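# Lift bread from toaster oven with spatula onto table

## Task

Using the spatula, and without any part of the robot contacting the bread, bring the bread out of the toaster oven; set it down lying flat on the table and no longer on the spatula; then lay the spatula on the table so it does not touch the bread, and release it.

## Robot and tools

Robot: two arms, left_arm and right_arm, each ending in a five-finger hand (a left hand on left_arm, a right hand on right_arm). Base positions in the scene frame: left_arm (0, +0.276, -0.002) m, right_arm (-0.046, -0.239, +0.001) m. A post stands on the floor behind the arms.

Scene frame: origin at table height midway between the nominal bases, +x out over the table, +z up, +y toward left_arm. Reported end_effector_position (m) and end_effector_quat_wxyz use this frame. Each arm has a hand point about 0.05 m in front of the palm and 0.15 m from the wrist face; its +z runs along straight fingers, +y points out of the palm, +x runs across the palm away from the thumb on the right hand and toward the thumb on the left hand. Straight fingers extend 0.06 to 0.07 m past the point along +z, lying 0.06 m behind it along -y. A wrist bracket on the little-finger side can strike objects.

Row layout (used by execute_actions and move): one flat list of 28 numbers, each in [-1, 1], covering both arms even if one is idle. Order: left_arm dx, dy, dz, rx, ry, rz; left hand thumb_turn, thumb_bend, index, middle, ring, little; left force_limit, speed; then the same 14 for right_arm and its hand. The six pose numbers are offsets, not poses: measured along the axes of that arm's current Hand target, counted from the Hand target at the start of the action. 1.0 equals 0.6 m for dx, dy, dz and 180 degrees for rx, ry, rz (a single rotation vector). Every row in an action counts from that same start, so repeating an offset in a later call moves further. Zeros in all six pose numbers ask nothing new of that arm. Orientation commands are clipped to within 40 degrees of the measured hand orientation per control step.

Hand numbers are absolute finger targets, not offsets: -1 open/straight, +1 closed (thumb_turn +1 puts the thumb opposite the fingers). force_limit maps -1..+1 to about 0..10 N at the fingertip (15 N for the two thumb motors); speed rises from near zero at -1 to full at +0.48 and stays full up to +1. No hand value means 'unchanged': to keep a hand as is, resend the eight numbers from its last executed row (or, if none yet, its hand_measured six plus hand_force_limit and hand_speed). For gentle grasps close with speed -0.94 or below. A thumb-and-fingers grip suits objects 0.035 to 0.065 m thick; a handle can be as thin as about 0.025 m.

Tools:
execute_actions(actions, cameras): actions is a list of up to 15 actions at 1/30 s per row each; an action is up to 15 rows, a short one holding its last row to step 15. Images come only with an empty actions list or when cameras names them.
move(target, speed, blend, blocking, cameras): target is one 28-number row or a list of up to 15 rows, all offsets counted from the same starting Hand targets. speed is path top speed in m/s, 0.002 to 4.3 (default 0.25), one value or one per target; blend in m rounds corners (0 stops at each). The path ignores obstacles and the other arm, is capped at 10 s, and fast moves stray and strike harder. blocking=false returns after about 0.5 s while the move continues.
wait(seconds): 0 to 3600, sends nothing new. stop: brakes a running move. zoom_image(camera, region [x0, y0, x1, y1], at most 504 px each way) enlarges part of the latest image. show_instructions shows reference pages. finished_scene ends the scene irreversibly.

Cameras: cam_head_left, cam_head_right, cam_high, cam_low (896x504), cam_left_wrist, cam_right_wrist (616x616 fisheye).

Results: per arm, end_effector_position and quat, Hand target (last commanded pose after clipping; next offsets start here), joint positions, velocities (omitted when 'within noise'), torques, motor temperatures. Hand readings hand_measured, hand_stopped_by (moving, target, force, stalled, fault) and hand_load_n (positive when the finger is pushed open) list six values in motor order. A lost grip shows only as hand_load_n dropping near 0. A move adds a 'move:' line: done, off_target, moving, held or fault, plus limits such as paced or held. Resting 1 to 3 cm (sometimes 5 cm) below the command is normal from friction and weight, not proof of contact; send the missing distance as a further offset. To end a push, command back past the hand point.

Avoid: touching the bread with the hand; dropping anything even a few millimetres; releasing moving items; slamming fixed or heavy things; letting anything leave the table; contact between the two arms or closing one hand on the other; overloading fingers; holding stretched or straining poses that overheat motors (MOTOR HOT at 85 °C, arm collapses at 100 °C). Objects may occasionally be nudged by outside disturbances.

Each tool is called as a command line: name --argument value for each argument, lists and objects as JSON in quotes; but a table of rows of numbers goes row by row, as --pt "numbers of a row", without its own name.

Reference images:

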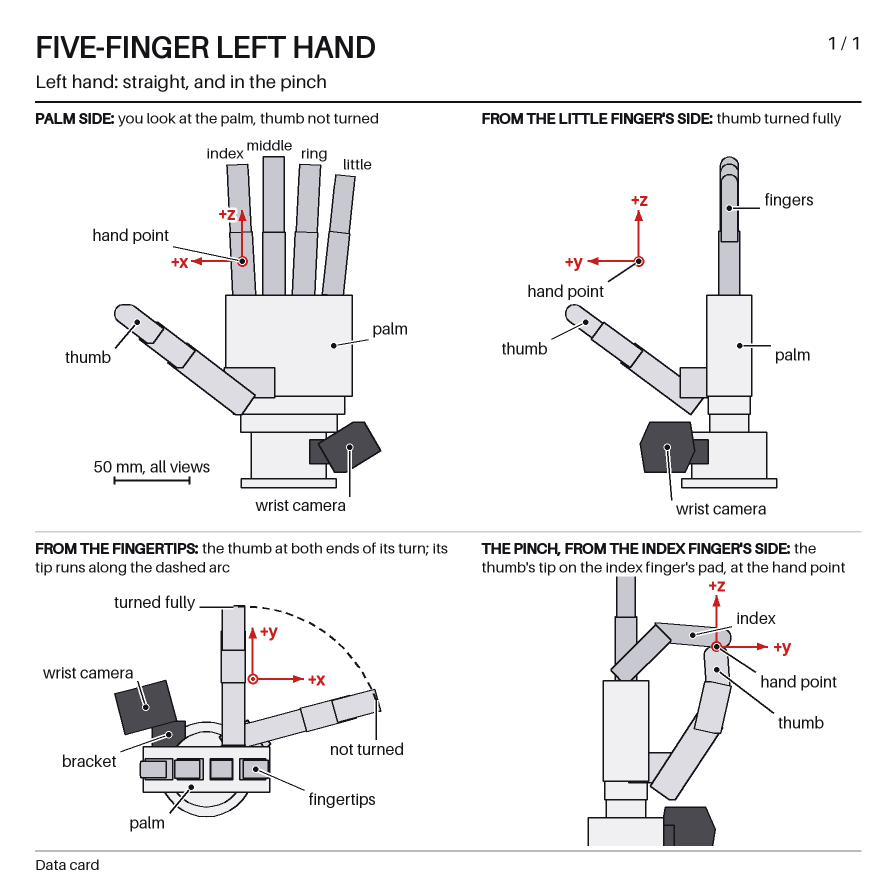

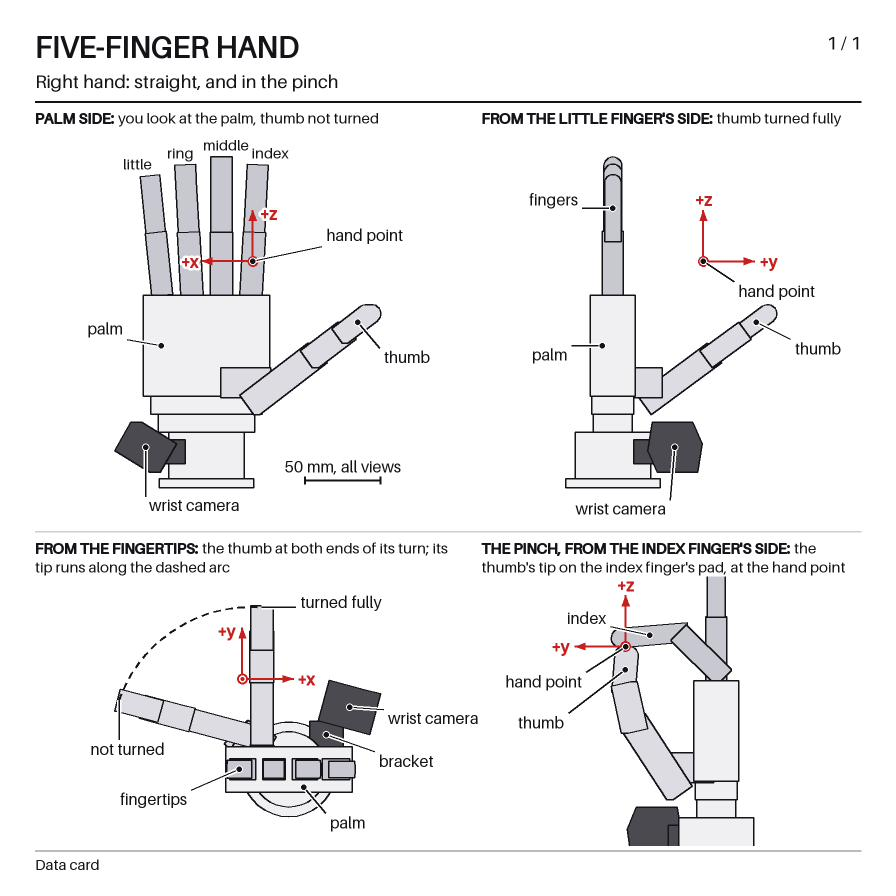

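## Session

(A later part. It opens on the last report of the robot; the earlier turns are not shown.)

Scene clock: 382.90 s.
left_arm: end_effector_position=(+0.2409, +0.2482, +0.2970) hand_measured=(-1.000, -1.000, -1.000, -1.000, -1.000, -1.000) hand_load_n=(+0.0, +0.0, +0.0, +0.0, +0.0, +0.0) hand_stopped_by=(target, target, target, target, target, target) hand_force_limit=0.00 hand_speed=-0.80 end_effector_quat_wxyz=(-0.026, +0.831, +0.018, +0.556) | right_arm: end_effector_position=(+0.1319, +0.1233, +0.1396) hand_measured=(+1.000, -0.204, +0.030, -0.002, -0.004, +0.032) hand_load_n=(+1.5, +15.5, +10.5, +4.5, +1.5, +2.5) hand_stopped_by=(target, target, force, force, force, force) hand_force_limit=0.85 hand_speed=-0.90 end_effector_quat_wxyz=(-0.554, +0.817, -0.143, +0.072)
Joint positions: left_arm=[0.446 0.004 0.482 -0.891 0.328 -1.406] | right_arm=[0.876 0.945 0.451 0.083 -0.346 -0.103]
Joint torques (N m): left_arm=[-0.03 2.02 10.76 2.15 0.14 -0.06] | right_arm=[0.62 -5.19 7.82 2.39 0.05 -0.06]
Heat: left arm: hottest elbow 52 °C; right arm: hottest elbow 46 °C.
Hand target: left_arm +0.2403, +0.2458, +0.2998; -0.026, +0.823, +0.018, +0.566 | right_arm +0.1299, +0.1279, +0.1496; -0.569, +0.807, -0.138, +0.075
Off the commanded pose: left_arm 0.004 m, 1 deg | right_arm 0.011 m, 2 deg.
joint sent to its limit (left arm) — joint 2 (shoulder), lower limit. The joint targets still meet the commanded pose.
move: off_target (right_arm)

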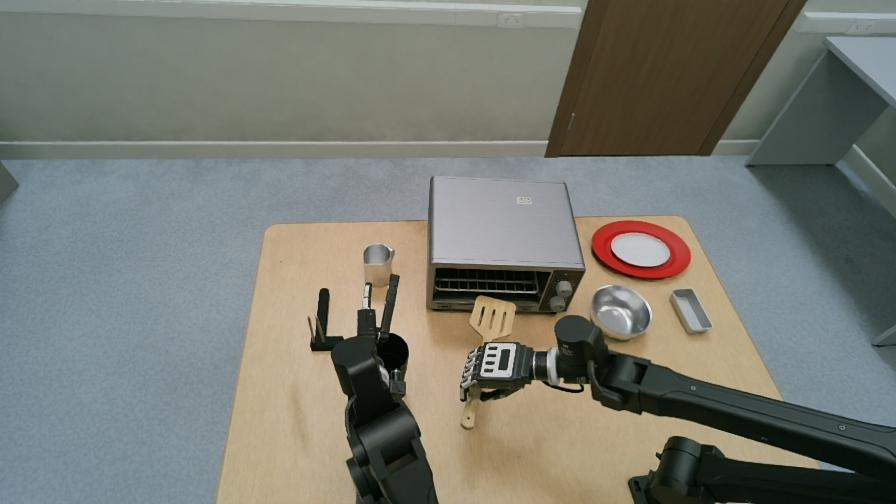

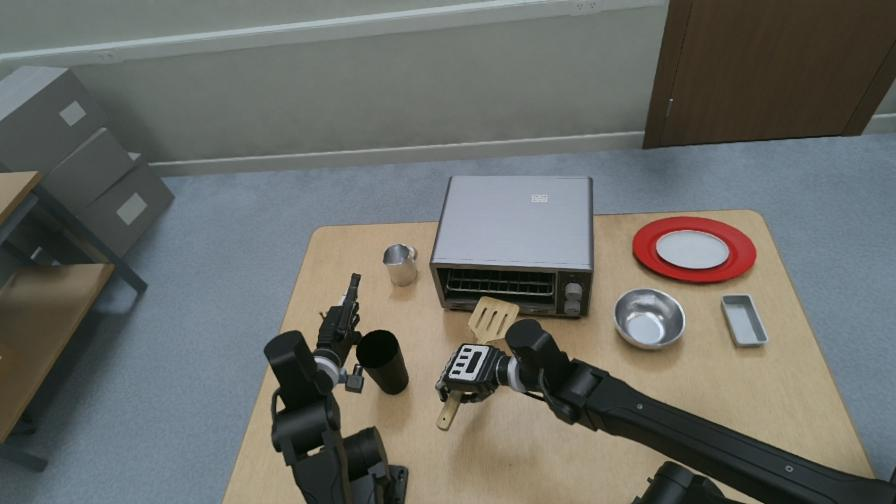

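move --target '[0,0,0,0,0,0,-1,-1,-1,-1,-1,-1,0,-0.8,0.1864,-0.0253,0.0402,0,0.0036,-0.0099,1,-0.2,0.4,0.4,0.4,0.4,0.85,-0.9]' --speed 0.06 --cameras '["cam_left_wrist","cam_head_left","cam_high"]'

zoom_image --camera "cam_left_wrist" --region '[120, 170, 240, 290]'

zoom_image --camera "cam_head_left" --region '[430, 250, 530, 320]'

Scene clock: 385.97 s.
left_arm: end_effector_position=(+0.2409, +0.2482, +0.2970) hand_measured=(-1.000, -1.000, -1.000, -1.000, -1.000, -1.000) hand_load_n=(+0.0, +0.0, +0.0, +0.0, +0.0, +0.0) hand_stopped_by=(target, target, target, target, target, target) hand_force_limit=0.00 hand_speed=-0.80 end_effector_quat_wxyz=(-0.026, +0.831, +0.018, +0.556) | right_arm: end_effector_position=(+0.2221, +0.1081, +0.1289) hand_measured=(+1.000, -0.204, +0.030, -0.002, -0.004, +0.032) hand_load_n=(+1.5, +15.5, +10.5, +4.5, +1.5, +2.5) hand_stopped_by=(target, target, force, force, force, force) hand_force_limit=0.85 hand_speed=-0.90 end_effector_quat_wxyz=(-0.549, +0.821, -0.145, +0.065)
Joint positions: left_arm=[0.446 0.004 0.482 -0.891 0.328 -1.406] | right_arm=[0.617 1.166 0.575 0.104 -0.586 -0.227]
Joint torques (N m): left_arm=[-0.21 1.9 10.77 2.14 0.14 -0.07] | right_arm=[-1.14 -5.54 11.4 2.24 -0.23 -0.29]
Heat: left arm: hottest elbow 52 °C; right arm: hottest elbow 46 °C.
Hand target: left_arm +0.2403, +0.2458, +0.2998; -0.026, +0.823, +0.018, +0.566 | right_arm +0.2450, +0.1197, +0.1518; -0.567, +0.809, -0.129, +0.089
Off the commanded pose: left_arm 0.004 m, 1 deg | right_arm 0.034 m, 4 deg.
joint sent to its limit (left arm) — joint 2 (shoulder), lower limit. The joint targets still meet the commanded pose.
move: off_target (right_arm)
cam_left_wrist: T_world_to_cam=[[0.00182, 0.95691, 0.29038, -0.32329], [-0.13639, -0.28743, 0.94804, -0.1741], [0.99065, -0.04133, 0.12999, -0.14985]] pos_world=[0.12529, 0.25312, 0.27841]
Images, in order (width x height): cam_head_left 896x504, cam_high 896x504, cam_left_wrist 616x616.

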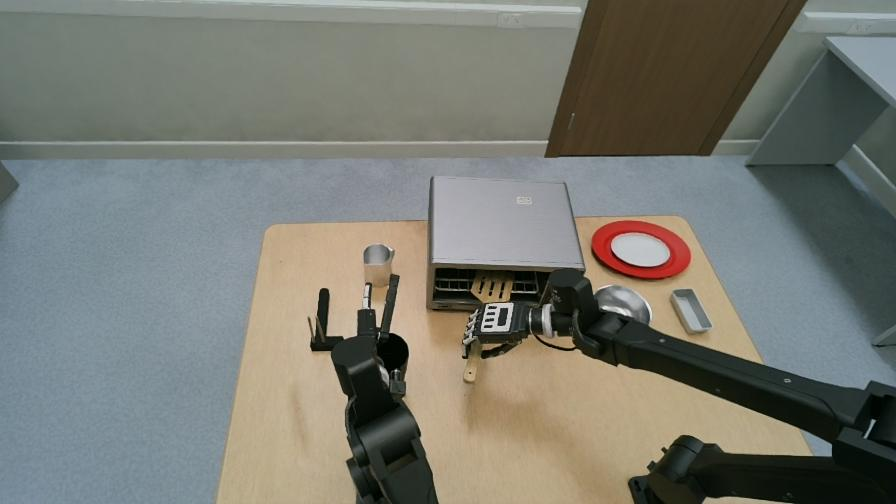

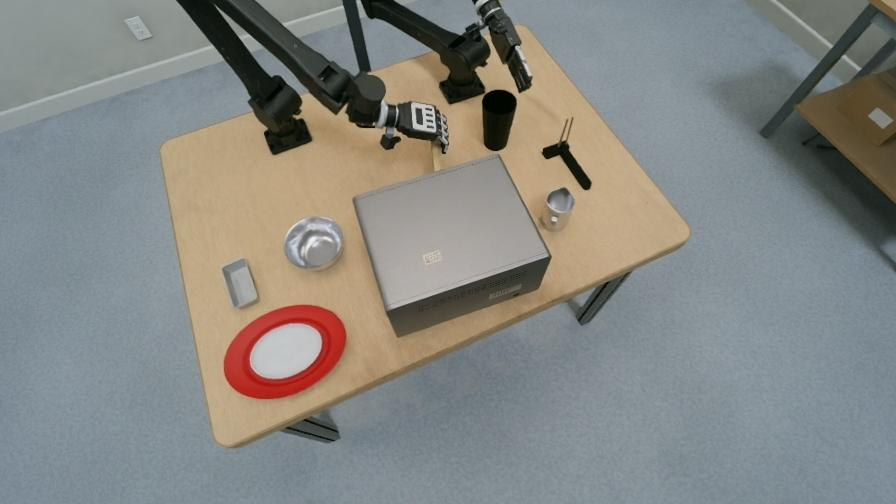

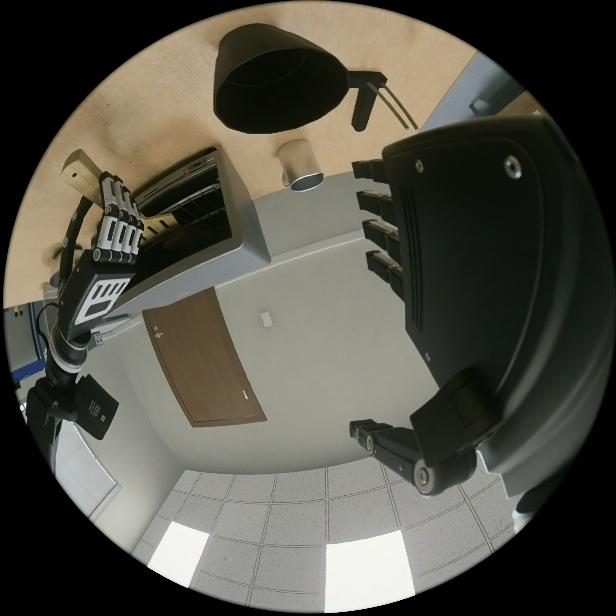

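Scaled by 4.200 from the camera's image (finer frame: 880x880).

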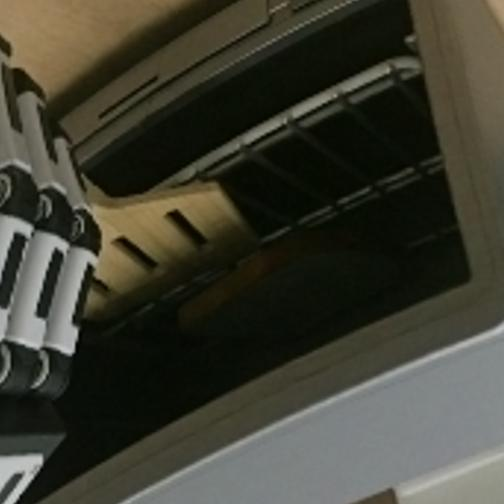

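Scaled by 5.040 from the camera's image (finer frame: 1280x720).

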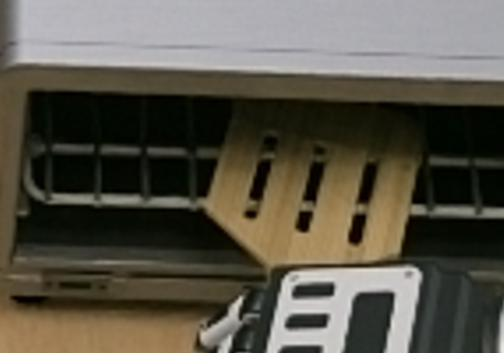

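move --target '[0,0,0,0,0,0,-1,-1,-1,-1,-1,-1,0,-0.8,0.0676,0.0221,0.0451,0,-0.0038,0.0105,1,-0.2,0.4,0.4,0.4,0.4,0.85,-0.9]' --speed 0.05 --cameras '["cam_left_wrist","cam_head_left"]'

zoom_image --camera "cam_left_wrist" --region '[120, 170, 240, 290]'

zoom_image --camera "cam_head_left" --region '[430, 250, 530, 320]'

Scene clock: 387.87 s.
left_arm: end_effector_position=(+0.2409, +0.2482, +0.2970) hand_measured=(-1.000, -1.000, -1.000, -1.000, -1.000, -1.000) hand_load_n=(+0.0, +0.0, +0.0, +0.0, +0.0, +0.0) hand_stopped_by=(target, target, target, target, target, target) hand_force_limit=0.00 hand_speed=-0.80 end_effector_quat_wxyz=(-0.026, +0.831, +0.018, +0.556) | right_arm: end_effector_position=(+0.2680, +0.1187, +0.1143) hand_measured=(+1.000, -0.204, +0.030, -0.002, -0.004, +0.032) hand_load_n=(+1.5, +16.0, +10.5, +4.5, +1.5, +2.0) hand_stopped_by=(target, target, force, force, force, force) hand_force_limit=0.85 hand_speed=-0.90 end_effector_quat_wxyz=(-0.555, +0.816, -0.149, +0.056)
Joint positions: left_arm=[0.446 0.004 0.482 -0.891 0.328 -1.406] | right_arm=[0.556 1.335 0.658 0.181 -0.656 -0.238]
Joint torques (N m): left_arm=[-0.15 2.02 10.73 2.14 0.15 -0.07] | right_arm=[-0.85 -7.12 10.61 2.03 -0.27 -0.19]
Heat: left arm: hottest elbow 52 °C; right arm: hottest elbow 47 °C.
Hand target: left_arm +0.2403, +0.2458, +0.2998; -0.026, +0.823, +0.018, +0.566 | right_arm +0.2900, +0.1271, +0.1299; -0.569, +0.807, -0.139, +0.075
Off the commanded pose: left_arm 0.004 m, 1 deg | right_arm 0.028 m, 3 deg.
joint sent to its limit (left arm) — joint 2 (shoulder), lower limit. The joint targets still meet the commanded pose.
move: off_target (right_arm)
cam_left_wrist: T_world_to_cam=[[0.00182, 0.95691, 0.29038, -0.32329], [-0.13639, -0.28743, 0.94804, -0.1741], [0.99065, -0.04133, 0.12999, -0.14985]] pos_world=[0.12529, 0.25312, 0.27841]
Images, in order (width x height): cam_head_left 896x504, cam_left_wrist 616x616.

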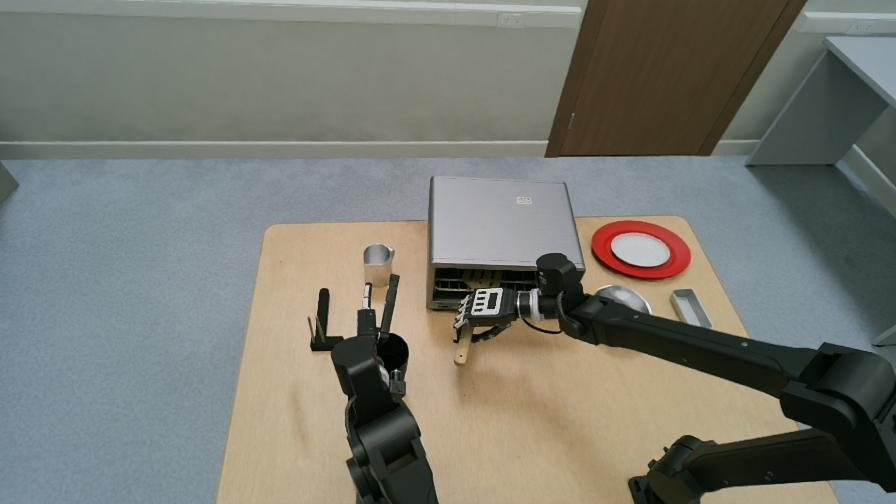

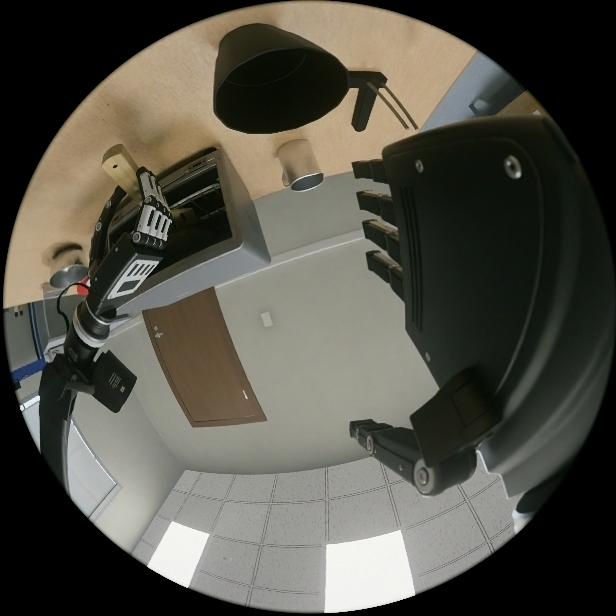

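Scaled by 4.200 from the camera's image (finer frame: 880x880).

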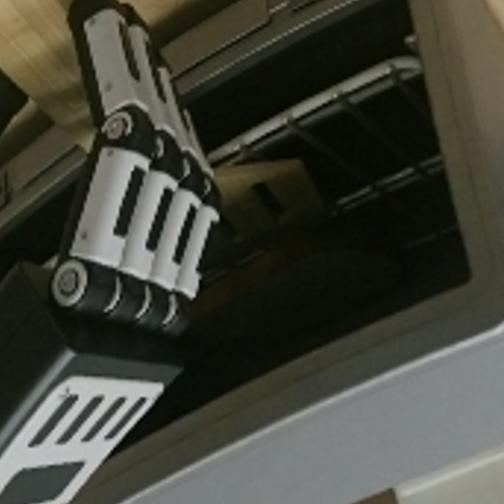

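Scaled by 5.040 from the camera's image (finer frame: 1280x720).

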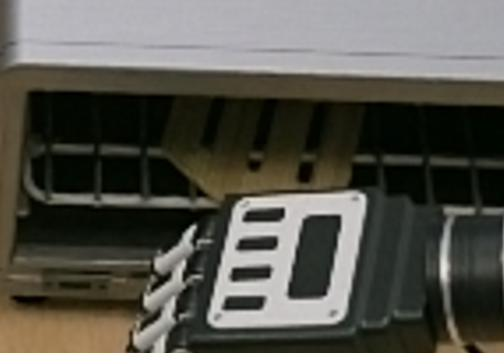

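zoom_image --camera "cam_left_wrist" --region '[160, 195, 230, 265]'

Scaled by 7.200 from the camera's image (finer frame: 880x880).

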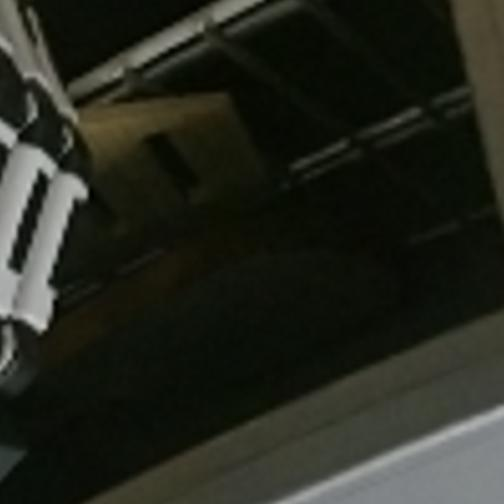

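move --target '[0.0168,0.0086,0.1359,0,0,0,-1,-1,-1,-1,-1,-1,0,-0.8,0,0,0,0,0,0,1,-0.2,0.4,0.4,0.4,0.4,0.85,-0.9]' --speed 0.06 --cameras '["cam_left_wrist","cam_head_right"]'

Scene clock: 390.43 s.
left_arm: end_effector_position=(+0.3183, +0.2485, +0.2826) hand_measured=(-1.000, -1.000, -1.000, -1.000, -1.000, -1.000) hand_load_n=(+0.0, +0.0, +0.0, +0.0, -0.5, +0.0) hand_stopped_by=(target, target, target, target, target, target) hand_force_limit=0.00 hand_speed=-0.80 end_effector_quat_wxyz=(-0.031, +0.824, +0.018, +0.566) | right_arm: end_effector_position=(+0.2681, +0.1188, +0.1143) hand_measured=(+1.000, -0.204, +0.030, -0.002, -0.004, +0.032) hand_load_n=(+1.5, +15.5, +10.5, +4.5, +1.5, +2.0) hand_stopped_by=(target, target, force, force, force, force) hand_force_limit=0.85 hand_speed=-0.90 end_effector_quat_wxyz=(-0.556, +0.816, -0.148, +0.056)
Joint positions: left_arm=[0.181 0.279 0.42 -0.509 0.077 -1.509] | right_arm=[0.556 1.335 0.658 0.182 -0.656 -0.238]
Joint torques (N m): left_arm=[-0.03 0.97 11.41 2.22 0.08 -0.07] | right_arm=[-1.2 -7 10.54 2 -0.26 -0.21]
Heat: left arm: hottest elbow 52 °C; right arm: hottest elbow 47 °C.
Hand target: left_arm +0.3202, +0.2457, +0.2800; -0.026, +0.823, +0.018, +0.566 | right_arm +0.2900, +0.1271, +0.1300; -0.569, +0.807, -0.139, +0.075
Off the commanded pose: left_arm 0.004 m, 1 deg | right_arm 0.028 m, 3 deg.
move: done
cam_left_wrist: T_world_to_cam=[[-0.00997, 0.95416, 0.29914, -0.31757], [-0.15707, -0.29694, 0.94189, -0.13907], [0.98754, -0.0376, 0.15283, -0.23101]] pos_world=[0.20312, 0.25303, 0.26129]
Images, in order (width x height): cam_head_right 896x504, cam_left_wrist 616x616.

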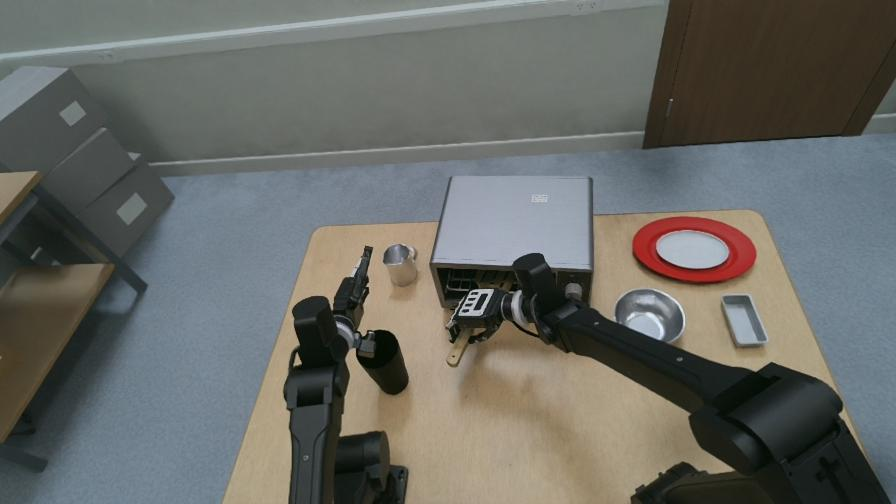

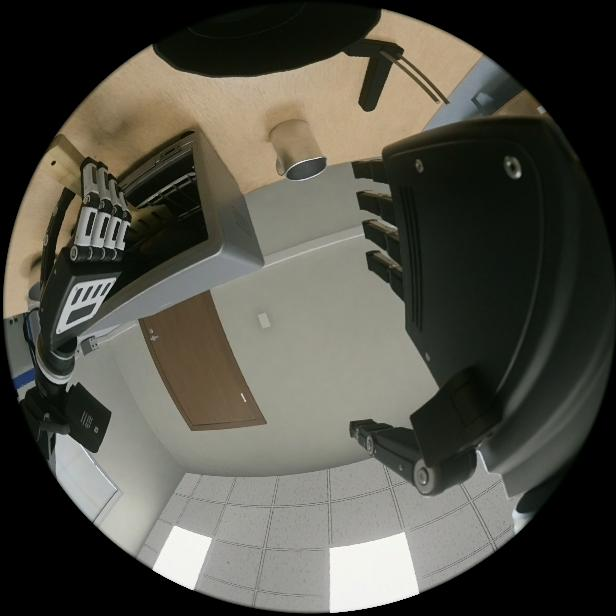

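zoom_image --camera "cam_left_wrist" --region '[110, 160, 210, 260]'

Scaled by 5.040 from the camera's image (finer frame: 880x880).

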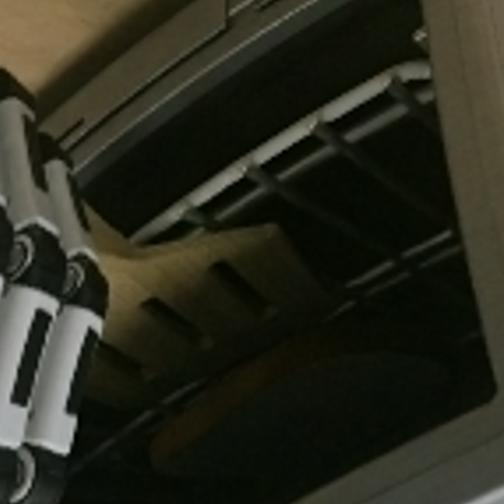

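move --target '[0,0,0,0,0,0,-1,-1,-1,-1,-1,-1,0,-0.8,0.0559,-0.0006,0.0005,0,0,0,1,-0.2,0.4,0.4,0.4,0.4,0.85,-0.9]' --speed 0.05 --cameras '["cam_left_wrist","cam_head_left"]'

zoom_image --camera "cam_left_wrist" --region '[110, 160, 210, 260]'

zoom_image --camera "cam_head_left" --region '[430, 240, 600, 350]'

Scene clock: 391.97 s.
left_arm: end_effector_position=(+0.3183, +0.2485, +0.2827) hand_measured=(-1.000, -1.000, -1.000, -1.000, -1.000, -1.000) hand_load_n=(+0.0, +0.0, +0.0, +0.0, +0.0, +0.0) hand_stopped_by=(target, target, target, target, target, target) hand_force_limit=0.00 hand_speed=-0.80 end_effector_quat_wxyz=(-0.031, +0.824, +0.018, +0.566) | right_arm: end_effector_position=(+0.3017, +0.1116, +0.1152) hand_measured=(+1.000, -0.204, +0.030, -0.002, -0.004, +0.032) hand_load_n=(+1.5, +15.5, +10.5, +5.0, +1.5, +2.0) hand_stopped_by=(target, target, force, force, force, force) hand_force_limit=0.85 hand_speed=-0.90 end_effector_quat_wxyz=(-0.561, +0.812, -0.149, +0.059)
Joint positions: left_arm=[0.181 0.279 0.42 -0.508 0.077 -1.509] | right_arm=[0.491 1.399 0.717 0.182 -0.712 -0.266]
Joint torques (N m): left_arm=[0.15 1.14 11.44 2.24 0.06 -0.07] | right_arm=[-1.26 -7.71 10.86 1.11 -0.32 -0.27]
Heat: left arm: hottest elbow 52 °C; right arm: hottest elbow 47 °C.
Hand target: left_arm +0.3202, +0.2457, +0.2800; -0.026, +0.823, +0.018, +0.567 | right_arm +0.3221, +0.1171, +0.1290; -0.569, +0.807, -0.139, +0.075
Off the commanded pose: left_arm 0.004 m, 1 deg | right_arm 0.025 m, 2 deg.
move: off_target (right_arm)
cam_left_wrist: T_world_to_cam=[[-0.01024, 0.95423, 0.29891, -0.3175], [-0.1574, -0.29674, 0.9419, -0.13914], [0.98748, -0.0374, 0.15324, -0.23127]] pos_world=[0.20322, 0.25303, 0.26139]
Images, in order (width x height): cam_head_left 896x504, cam_left_wrist 616x616.

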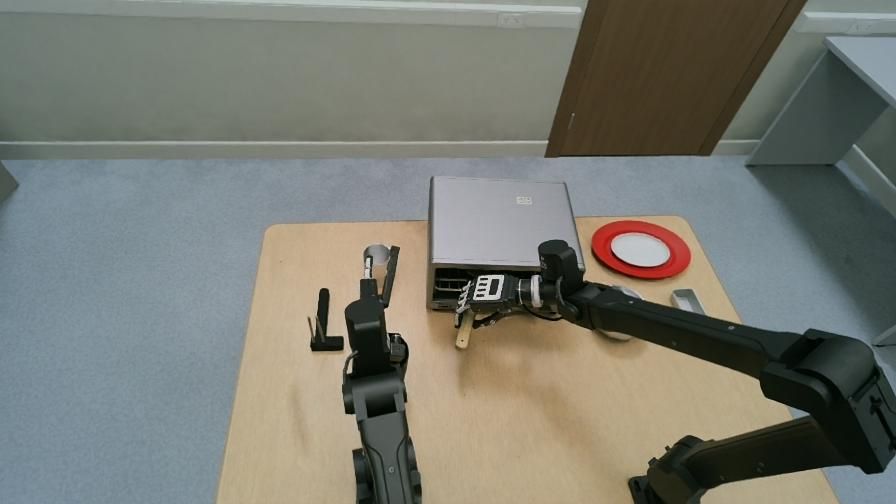

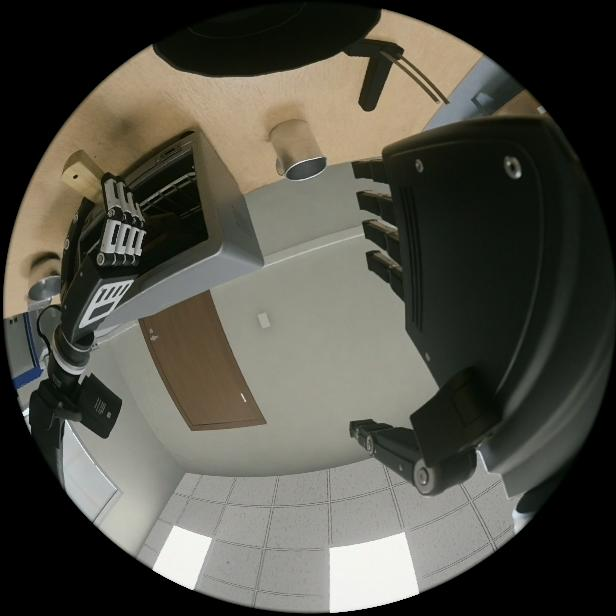

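Scaled by 5.040 from the camera's image (finer frame: 880x880).

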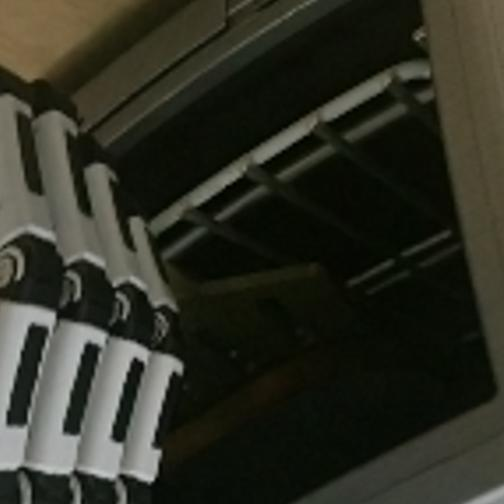

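Scaled by 2.965 from the camera's image (finer frame: 1280x720).

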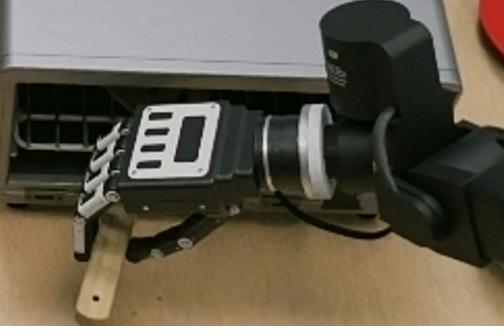

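zoom_image --camera "cam_left_wrist" --region '[140, 195, 205, 260]'

Scaled by 7.754 from the camera's image (finer frame: 880x880).

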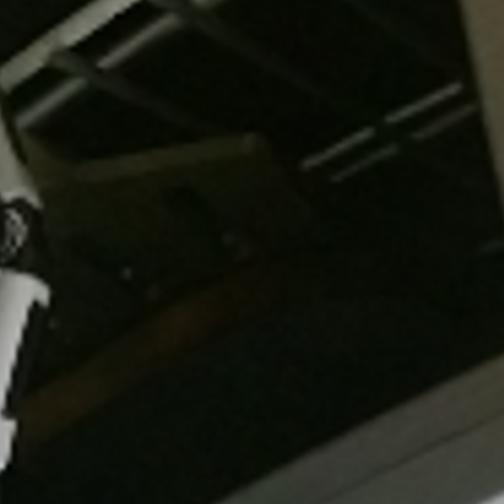

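move --target '[0,0,0,0,0,0,-1,-1,-1,-1,-1,-1,0,-0.8,0.0475,-0.0006,0.0005,0,0,0,1,-0.2,0.4,0.4,0.4,0.4,0.85,-0.9]' --speed 0.05 --cameras '["cam_left_wrist","cam_head_left"]'

zoom_image --camera "cam_left_wrist" --region '[140, 195, 205, 260]'

zoom_image --camera "cam_head_left" --region '[430, 240, 600, 350]'

Scene clock: 393.30 s.
left_arm: end_effector_position=(+0.3183, +0.2485, +0.2827) hand_measured=(-1.000, -1.000, -1.000, -1.000, -1.000, -1.000) hand_load_n=(+0.0, -0.5, +0.0, +0.0, +0.0, +0.0) hand_stopped_by=(target, target, target, target, target, target) hand_force_limit=0.00 hand_speed=-0.80 end_effector_quat_wxyz=(-0.031, +0.824, +0.018, +0.566) | right_arm: end_effector_position=(+0.3170, +0.1084, +0.1143) hand_measured=(+1.000, -0.204, +0.030, -0.002, -0.004, +0.032) hand_load_n=(+2.0, +15.0, +11.0, +4.5, +1.5, +2.0) hand_stopped_by=(target, target, force, force, force, force) hand_force_limit=0.85 hand_speed=-0.90 end_effector_quat_wxyz=(-0.564, +0.813, -0.136, +0.051)
Joint positions: left_arm=[0.181 0.279 0.42 -0.508 0.077 -1.509] | right_arm=[0.459 1.44 0.759 0.16 -0.767 -0.304]
Joint torques (N m): left_arm=[-0.09 0.97 11.44 2.28 0.07 -0.06] | right_arm=[-2.61 -8.12 11.78 0.91 0.18 -0.17]
Heat: left arm: hottest elbow 52 °C; right arm: hottest elbow 47 °C.
Hand target: left_arm +0.3202, +0.2457, +0.2800; -0.026, +0.823, +0.018, +0.567 | right_arm +0.3493, +0.1087, +0.1282; -0.569, +0.807, -0.139, +0.075
Off the commanded pose: left_arm 0.004 m, 1 deg | right_arm 0.035 m, 3 deg.
move: off_target (right_arm)
cam_left_wrist: T_world_to_cam=[[-0.01024, 0.95423, 0.29891, -0.3175], [-0.1574, -0.29674, 0.9419, -0.13914], [0.98748, -0.0374, 0.15324, -0.23127]] pos_world=[0.20322, 0.25303, 0.26139]
Images, in order (width x height): cam_head_left 896x504, cam_left_wrist 616x616.

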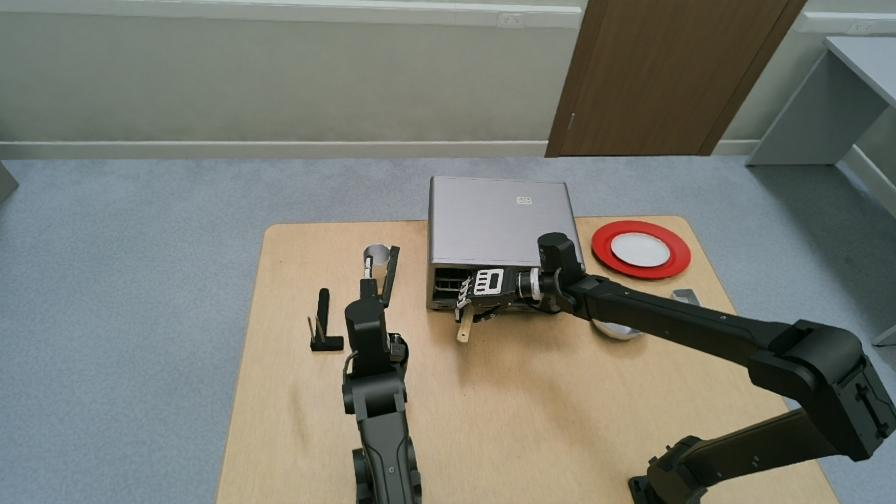

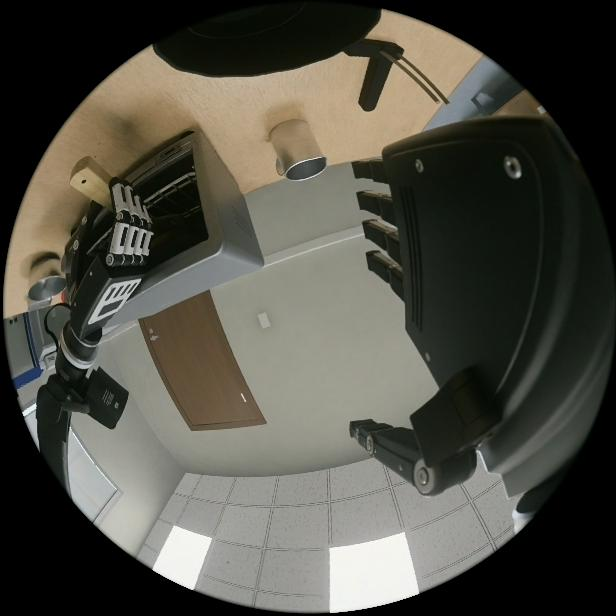

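Scaled by 7.754 from the camera's image (finer frame: 880x880).

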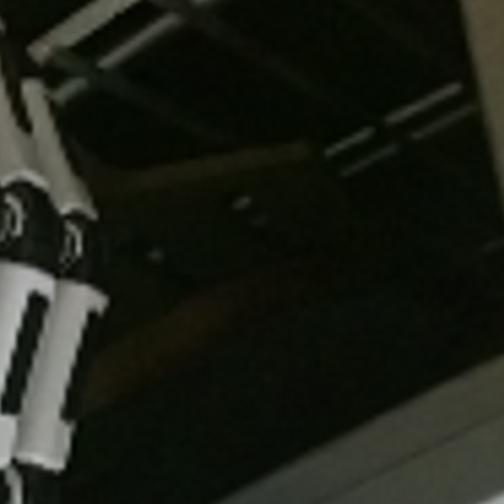

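Scaled by 2.965 from the camera's image (finer frame: 1280x720).

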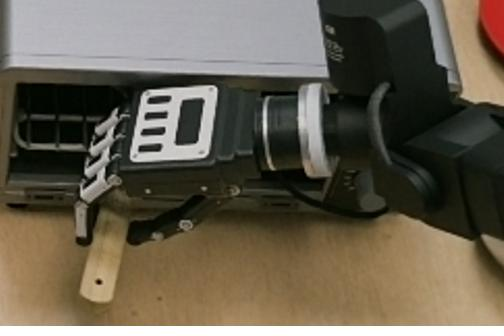

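execute_actions --actions '[]' --cameras '["cam_right_wrist","cam_head_right"]'

zoom_image --camera "cam_head_right" --region '[430, 240, 600, 350]'

Scene clock: 413.07 s.
left_arm: end_effector_position=(+0.3183, +0.2485, +0.2827) hand_measured=(-1.000, -1.000, -1.000, -1.000, -1.000, -1.000) hand_load_n=(+0.0, -0.5, +0.0, +0.0, +0.0, +0.0) hand_stopped_by=(target, target, target, target, target, target) hand_force_limit=0.00 hand_speed=-0.80 end_effector_quat_wxyz=(-0.031, +0.824, +0.018, +0.566) | right_arm: end_effector_position=(+0.3170, +0.1084, +0.1143) hand_measured=(+1.000, -0.204, +0.030, -0.002, -0.004, +0.032) hand_load_n=(+1.5, +15.0, +11.5, +4.5, +1.0, +2.0) hand_stopped_by=(target, target, force, force, force, force) hand_force_limit=0.85 hand_speed=-0.90 end_effector_quat_wxyz=(-0.564, +0.813, -0.136, +0.051)
Joint positions: left_arm=[0.181 0.279 0.42 -0.508 0.077 -1.509] | right_arm=[0.459 1.441 0.759 0.16 -0.767 -0.304]
Joint velocities: within noise
Joint torques (N m): left_arm=[-0.21 1.08 11.44 2.26 0.07 -0.06] | right_arm=[-2.43 -8.06 11.67 0.81 0.2 -0.19]
Motor temperatures (°C): left_arm=[29 32 52 28 32 31] | right_arm=[31 37 51 30 33 30]
Heat: left arm: hottest elbow 52 °C; right arm: hottest elbow 51 °C.
Hand target: left_arm +0.3202, +0.2457, +0.2800; -0.026, +0.823, +0.018, +0.567 | right_arm +0.3493, +0.1087, +0.1282; -0.569, +0.807, -0.139, +0.075
Off the commanded pose: left_arm 0.004 m, 1 deg | right_arm 0.035 m, 3 deg.
camera_calibration:
cam_right_wrist: T_world_to_cam=[[0.09646, -0.4254, -0.89985, 0.11105], [-0.95249, -0.30187, 0.0406, 0.32735], [-0.28891, 0.85318, -0.43431, 0.16251]] pos_world=[0.34803, 0.0074, 0.15721]
Images, in order (width x height): cam_head_right 896x504, cam_right_wrist 616x616.

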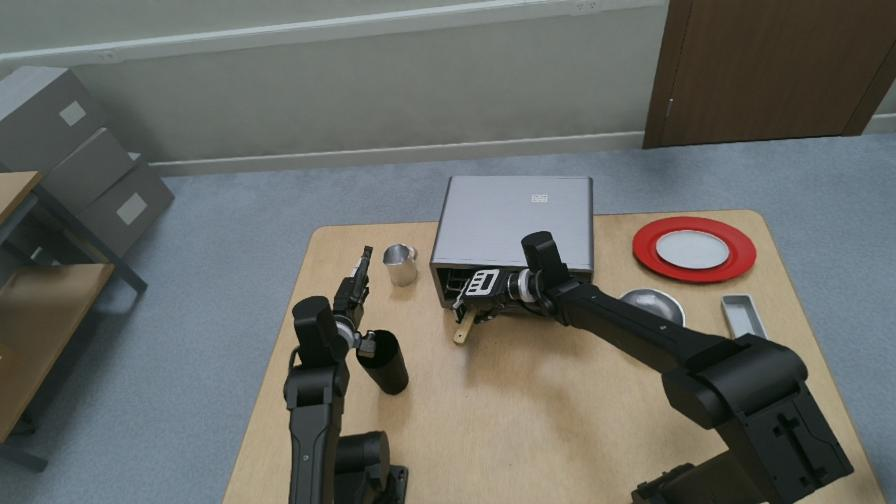

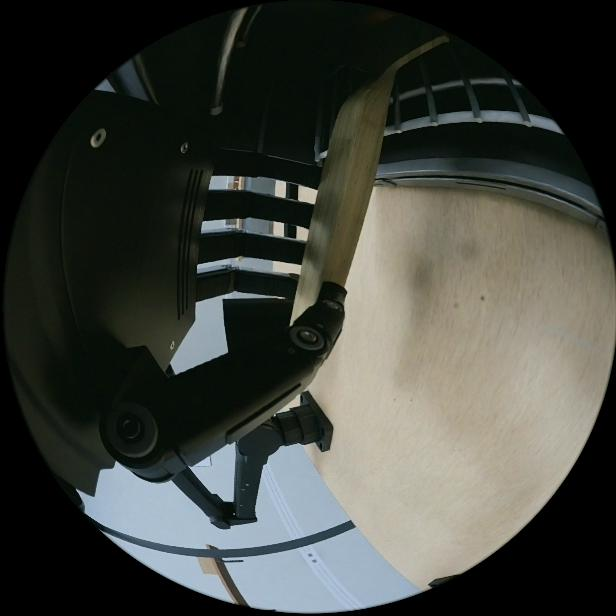

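Scaled by 2.965 from the camera's image (finer frame: 1280x720).

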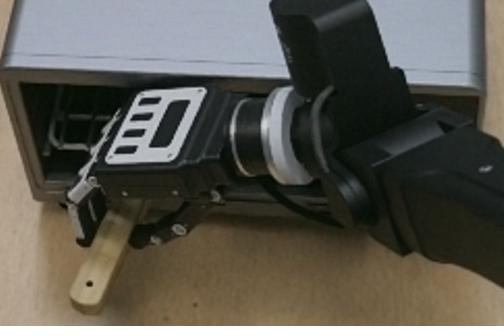

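zoom_image --camera "cam_right_wrist" --region '[300, 0, 460, 160]'

zoom_image --camera "cam_right_wrist" --region '[120, 0, 320, 200]'

Scaled by 3.150 from the camera's image (finer frame: 880x880).

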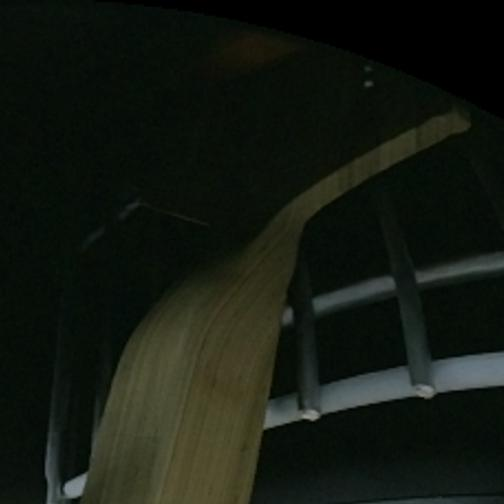

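Scaled by 2.520 from the camera's image (finer frame: 880x880).

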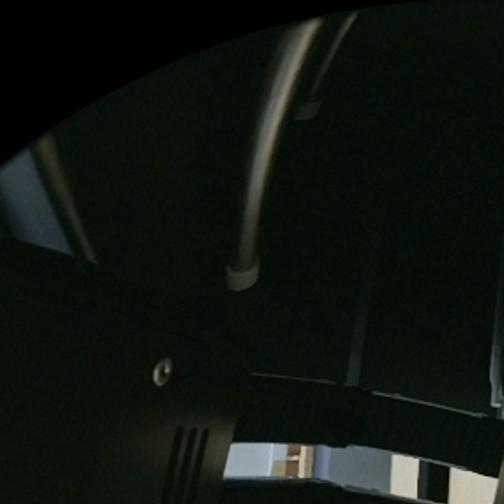

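move --target '[0,0,0,0,0,0,-1,-1,-1,-1,-1,-1,0,-0.8,-0.0248,-0.0145,-0.0062,0,0,0,1,-0.2,0.4,0.4,0.4,0.4,0.85,-0.9]' --speed 0.04 --cameras '["cam_left_wrist","cam_right_wrist"]'

zoom_image --camera "cam_left_wrist" --region '[140, 195, 205, 260]'

zoom_image --camera "cam_right_wrist" --region '[300, 0, 460, 160]'

Scene clock: 416.10 s.
left_arm: end_effector_position=(+0.3183, +0.2485, +0.2827) hand_measured=(-1.000, -1.000, -1.000, -1.000, -1.000, -1.000) hand_load_n=(+0.0, +0.0, +0.0, +0.0, +0.0, +0.0) hand_stopped_by=(target, target, target, target, target, target) hand_force_limit=0.00 hand_speed=-0.80 end_effector_quat_wxyz=(-0.031, +0.824, +0.018, +0.566) | right_arm: end_effector_position=(+0.3167, +0.1082, +0.1134) hand_measured=(+1.000, -0.204, +0.030, -0.002, -0.004, +0.032) hand_load_n=(+1.0, +16.0, +10.5, +4.5, +1.5, +2.5) hand_stopped_by=(target, target, force, force, force, force) hand_force_limit=0.85 hand_speed=-0.90 end_effector_quat_wxyz=(-0.559, +0.815, -0.141, +0.054)
Joint positions: left_arm=[0.181 0.279 0.42 -0.508 0.077 -1.509] | right_arm=[0.463 1.436 0.759 0.148 -0.75 -0.304]
Joint torques (N m): left_arm=[-0.09 1.03 11.38 2.26 0.06 -0.07] | right_arm=[-0.73 -10.75 10.48 0.53 0.34 -0.02]
Heat: left arm: hottest elbow 52 °C; right arm: hottest elbow 51 °C.
Hand target: left_arm +0.3202, +0.2457, +0.2800; -0.026, +0.823, +0.018, +0.567 | right_arm +0.3352, +0.1128, +0.1382; -0.569, +0.807, -0.139, +0.075
Off the commanded pose: left_arm 0.004 m, 1 deg | right_arm 0.031 m, 3 deg.
move: off_target (right_arm)
cam_left_wrist: T_world_to_cam=[[-0.01024, 0.95423, 0.29891, -0.3175], [-0.1574, -0.29674, 0.9419, -0.13914], [0.98748, -0.0374, 0.15324, -0.23127]] pos_world=[0.20322, 0.25303, 0.26139]
cam_right_wrist: T_world_to_cam=[[0.08944, -0.43635, -0.89532, 0.1131], [-0.9554, -0.29161, 0.04669, 0.32606], [-0.28146, 0.85121, -0.44296, 0.1611]] pos_world=[0.34675, 0.0073, 0.1574]

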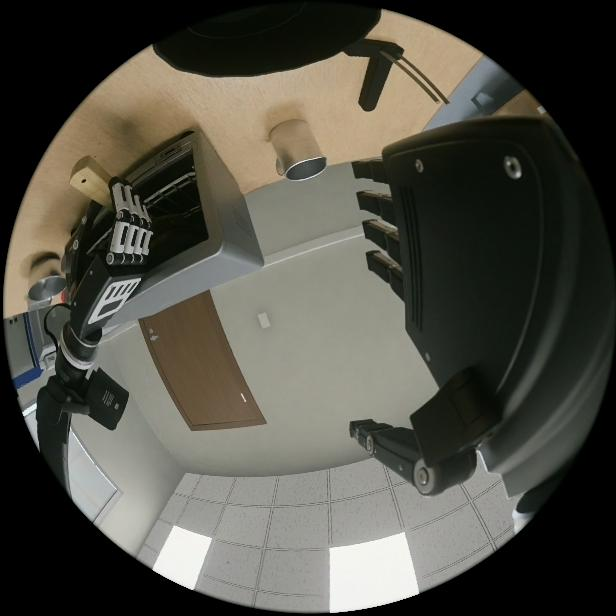

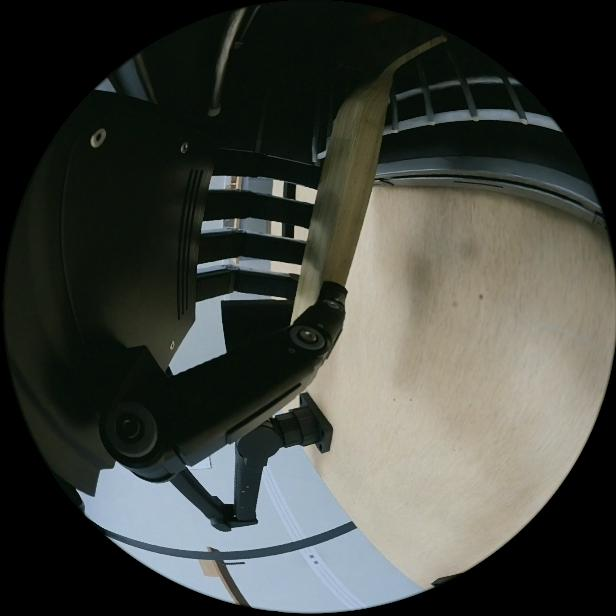

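Scaled by 7.754 from the camera's image (finer frame: 880x880).

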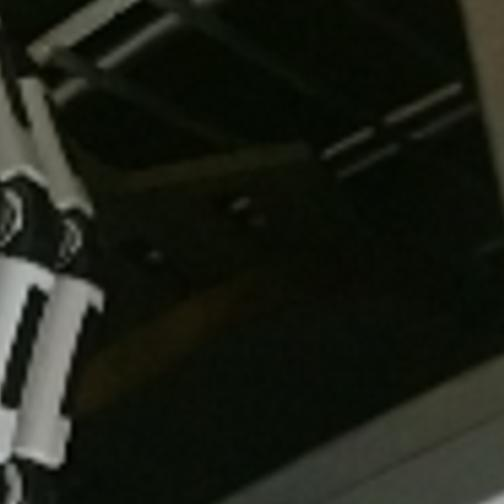

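Scaled by 3.150 from the camera's image (finer frame: 880x880).

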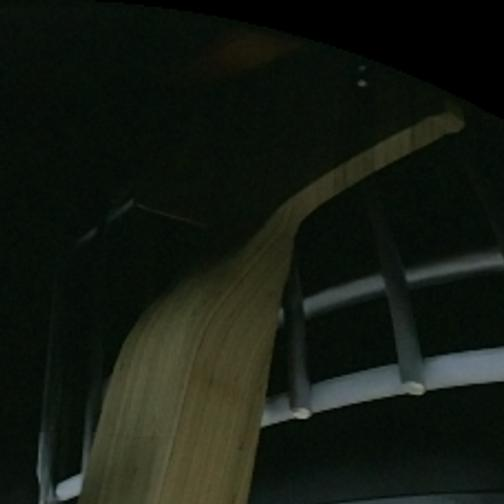

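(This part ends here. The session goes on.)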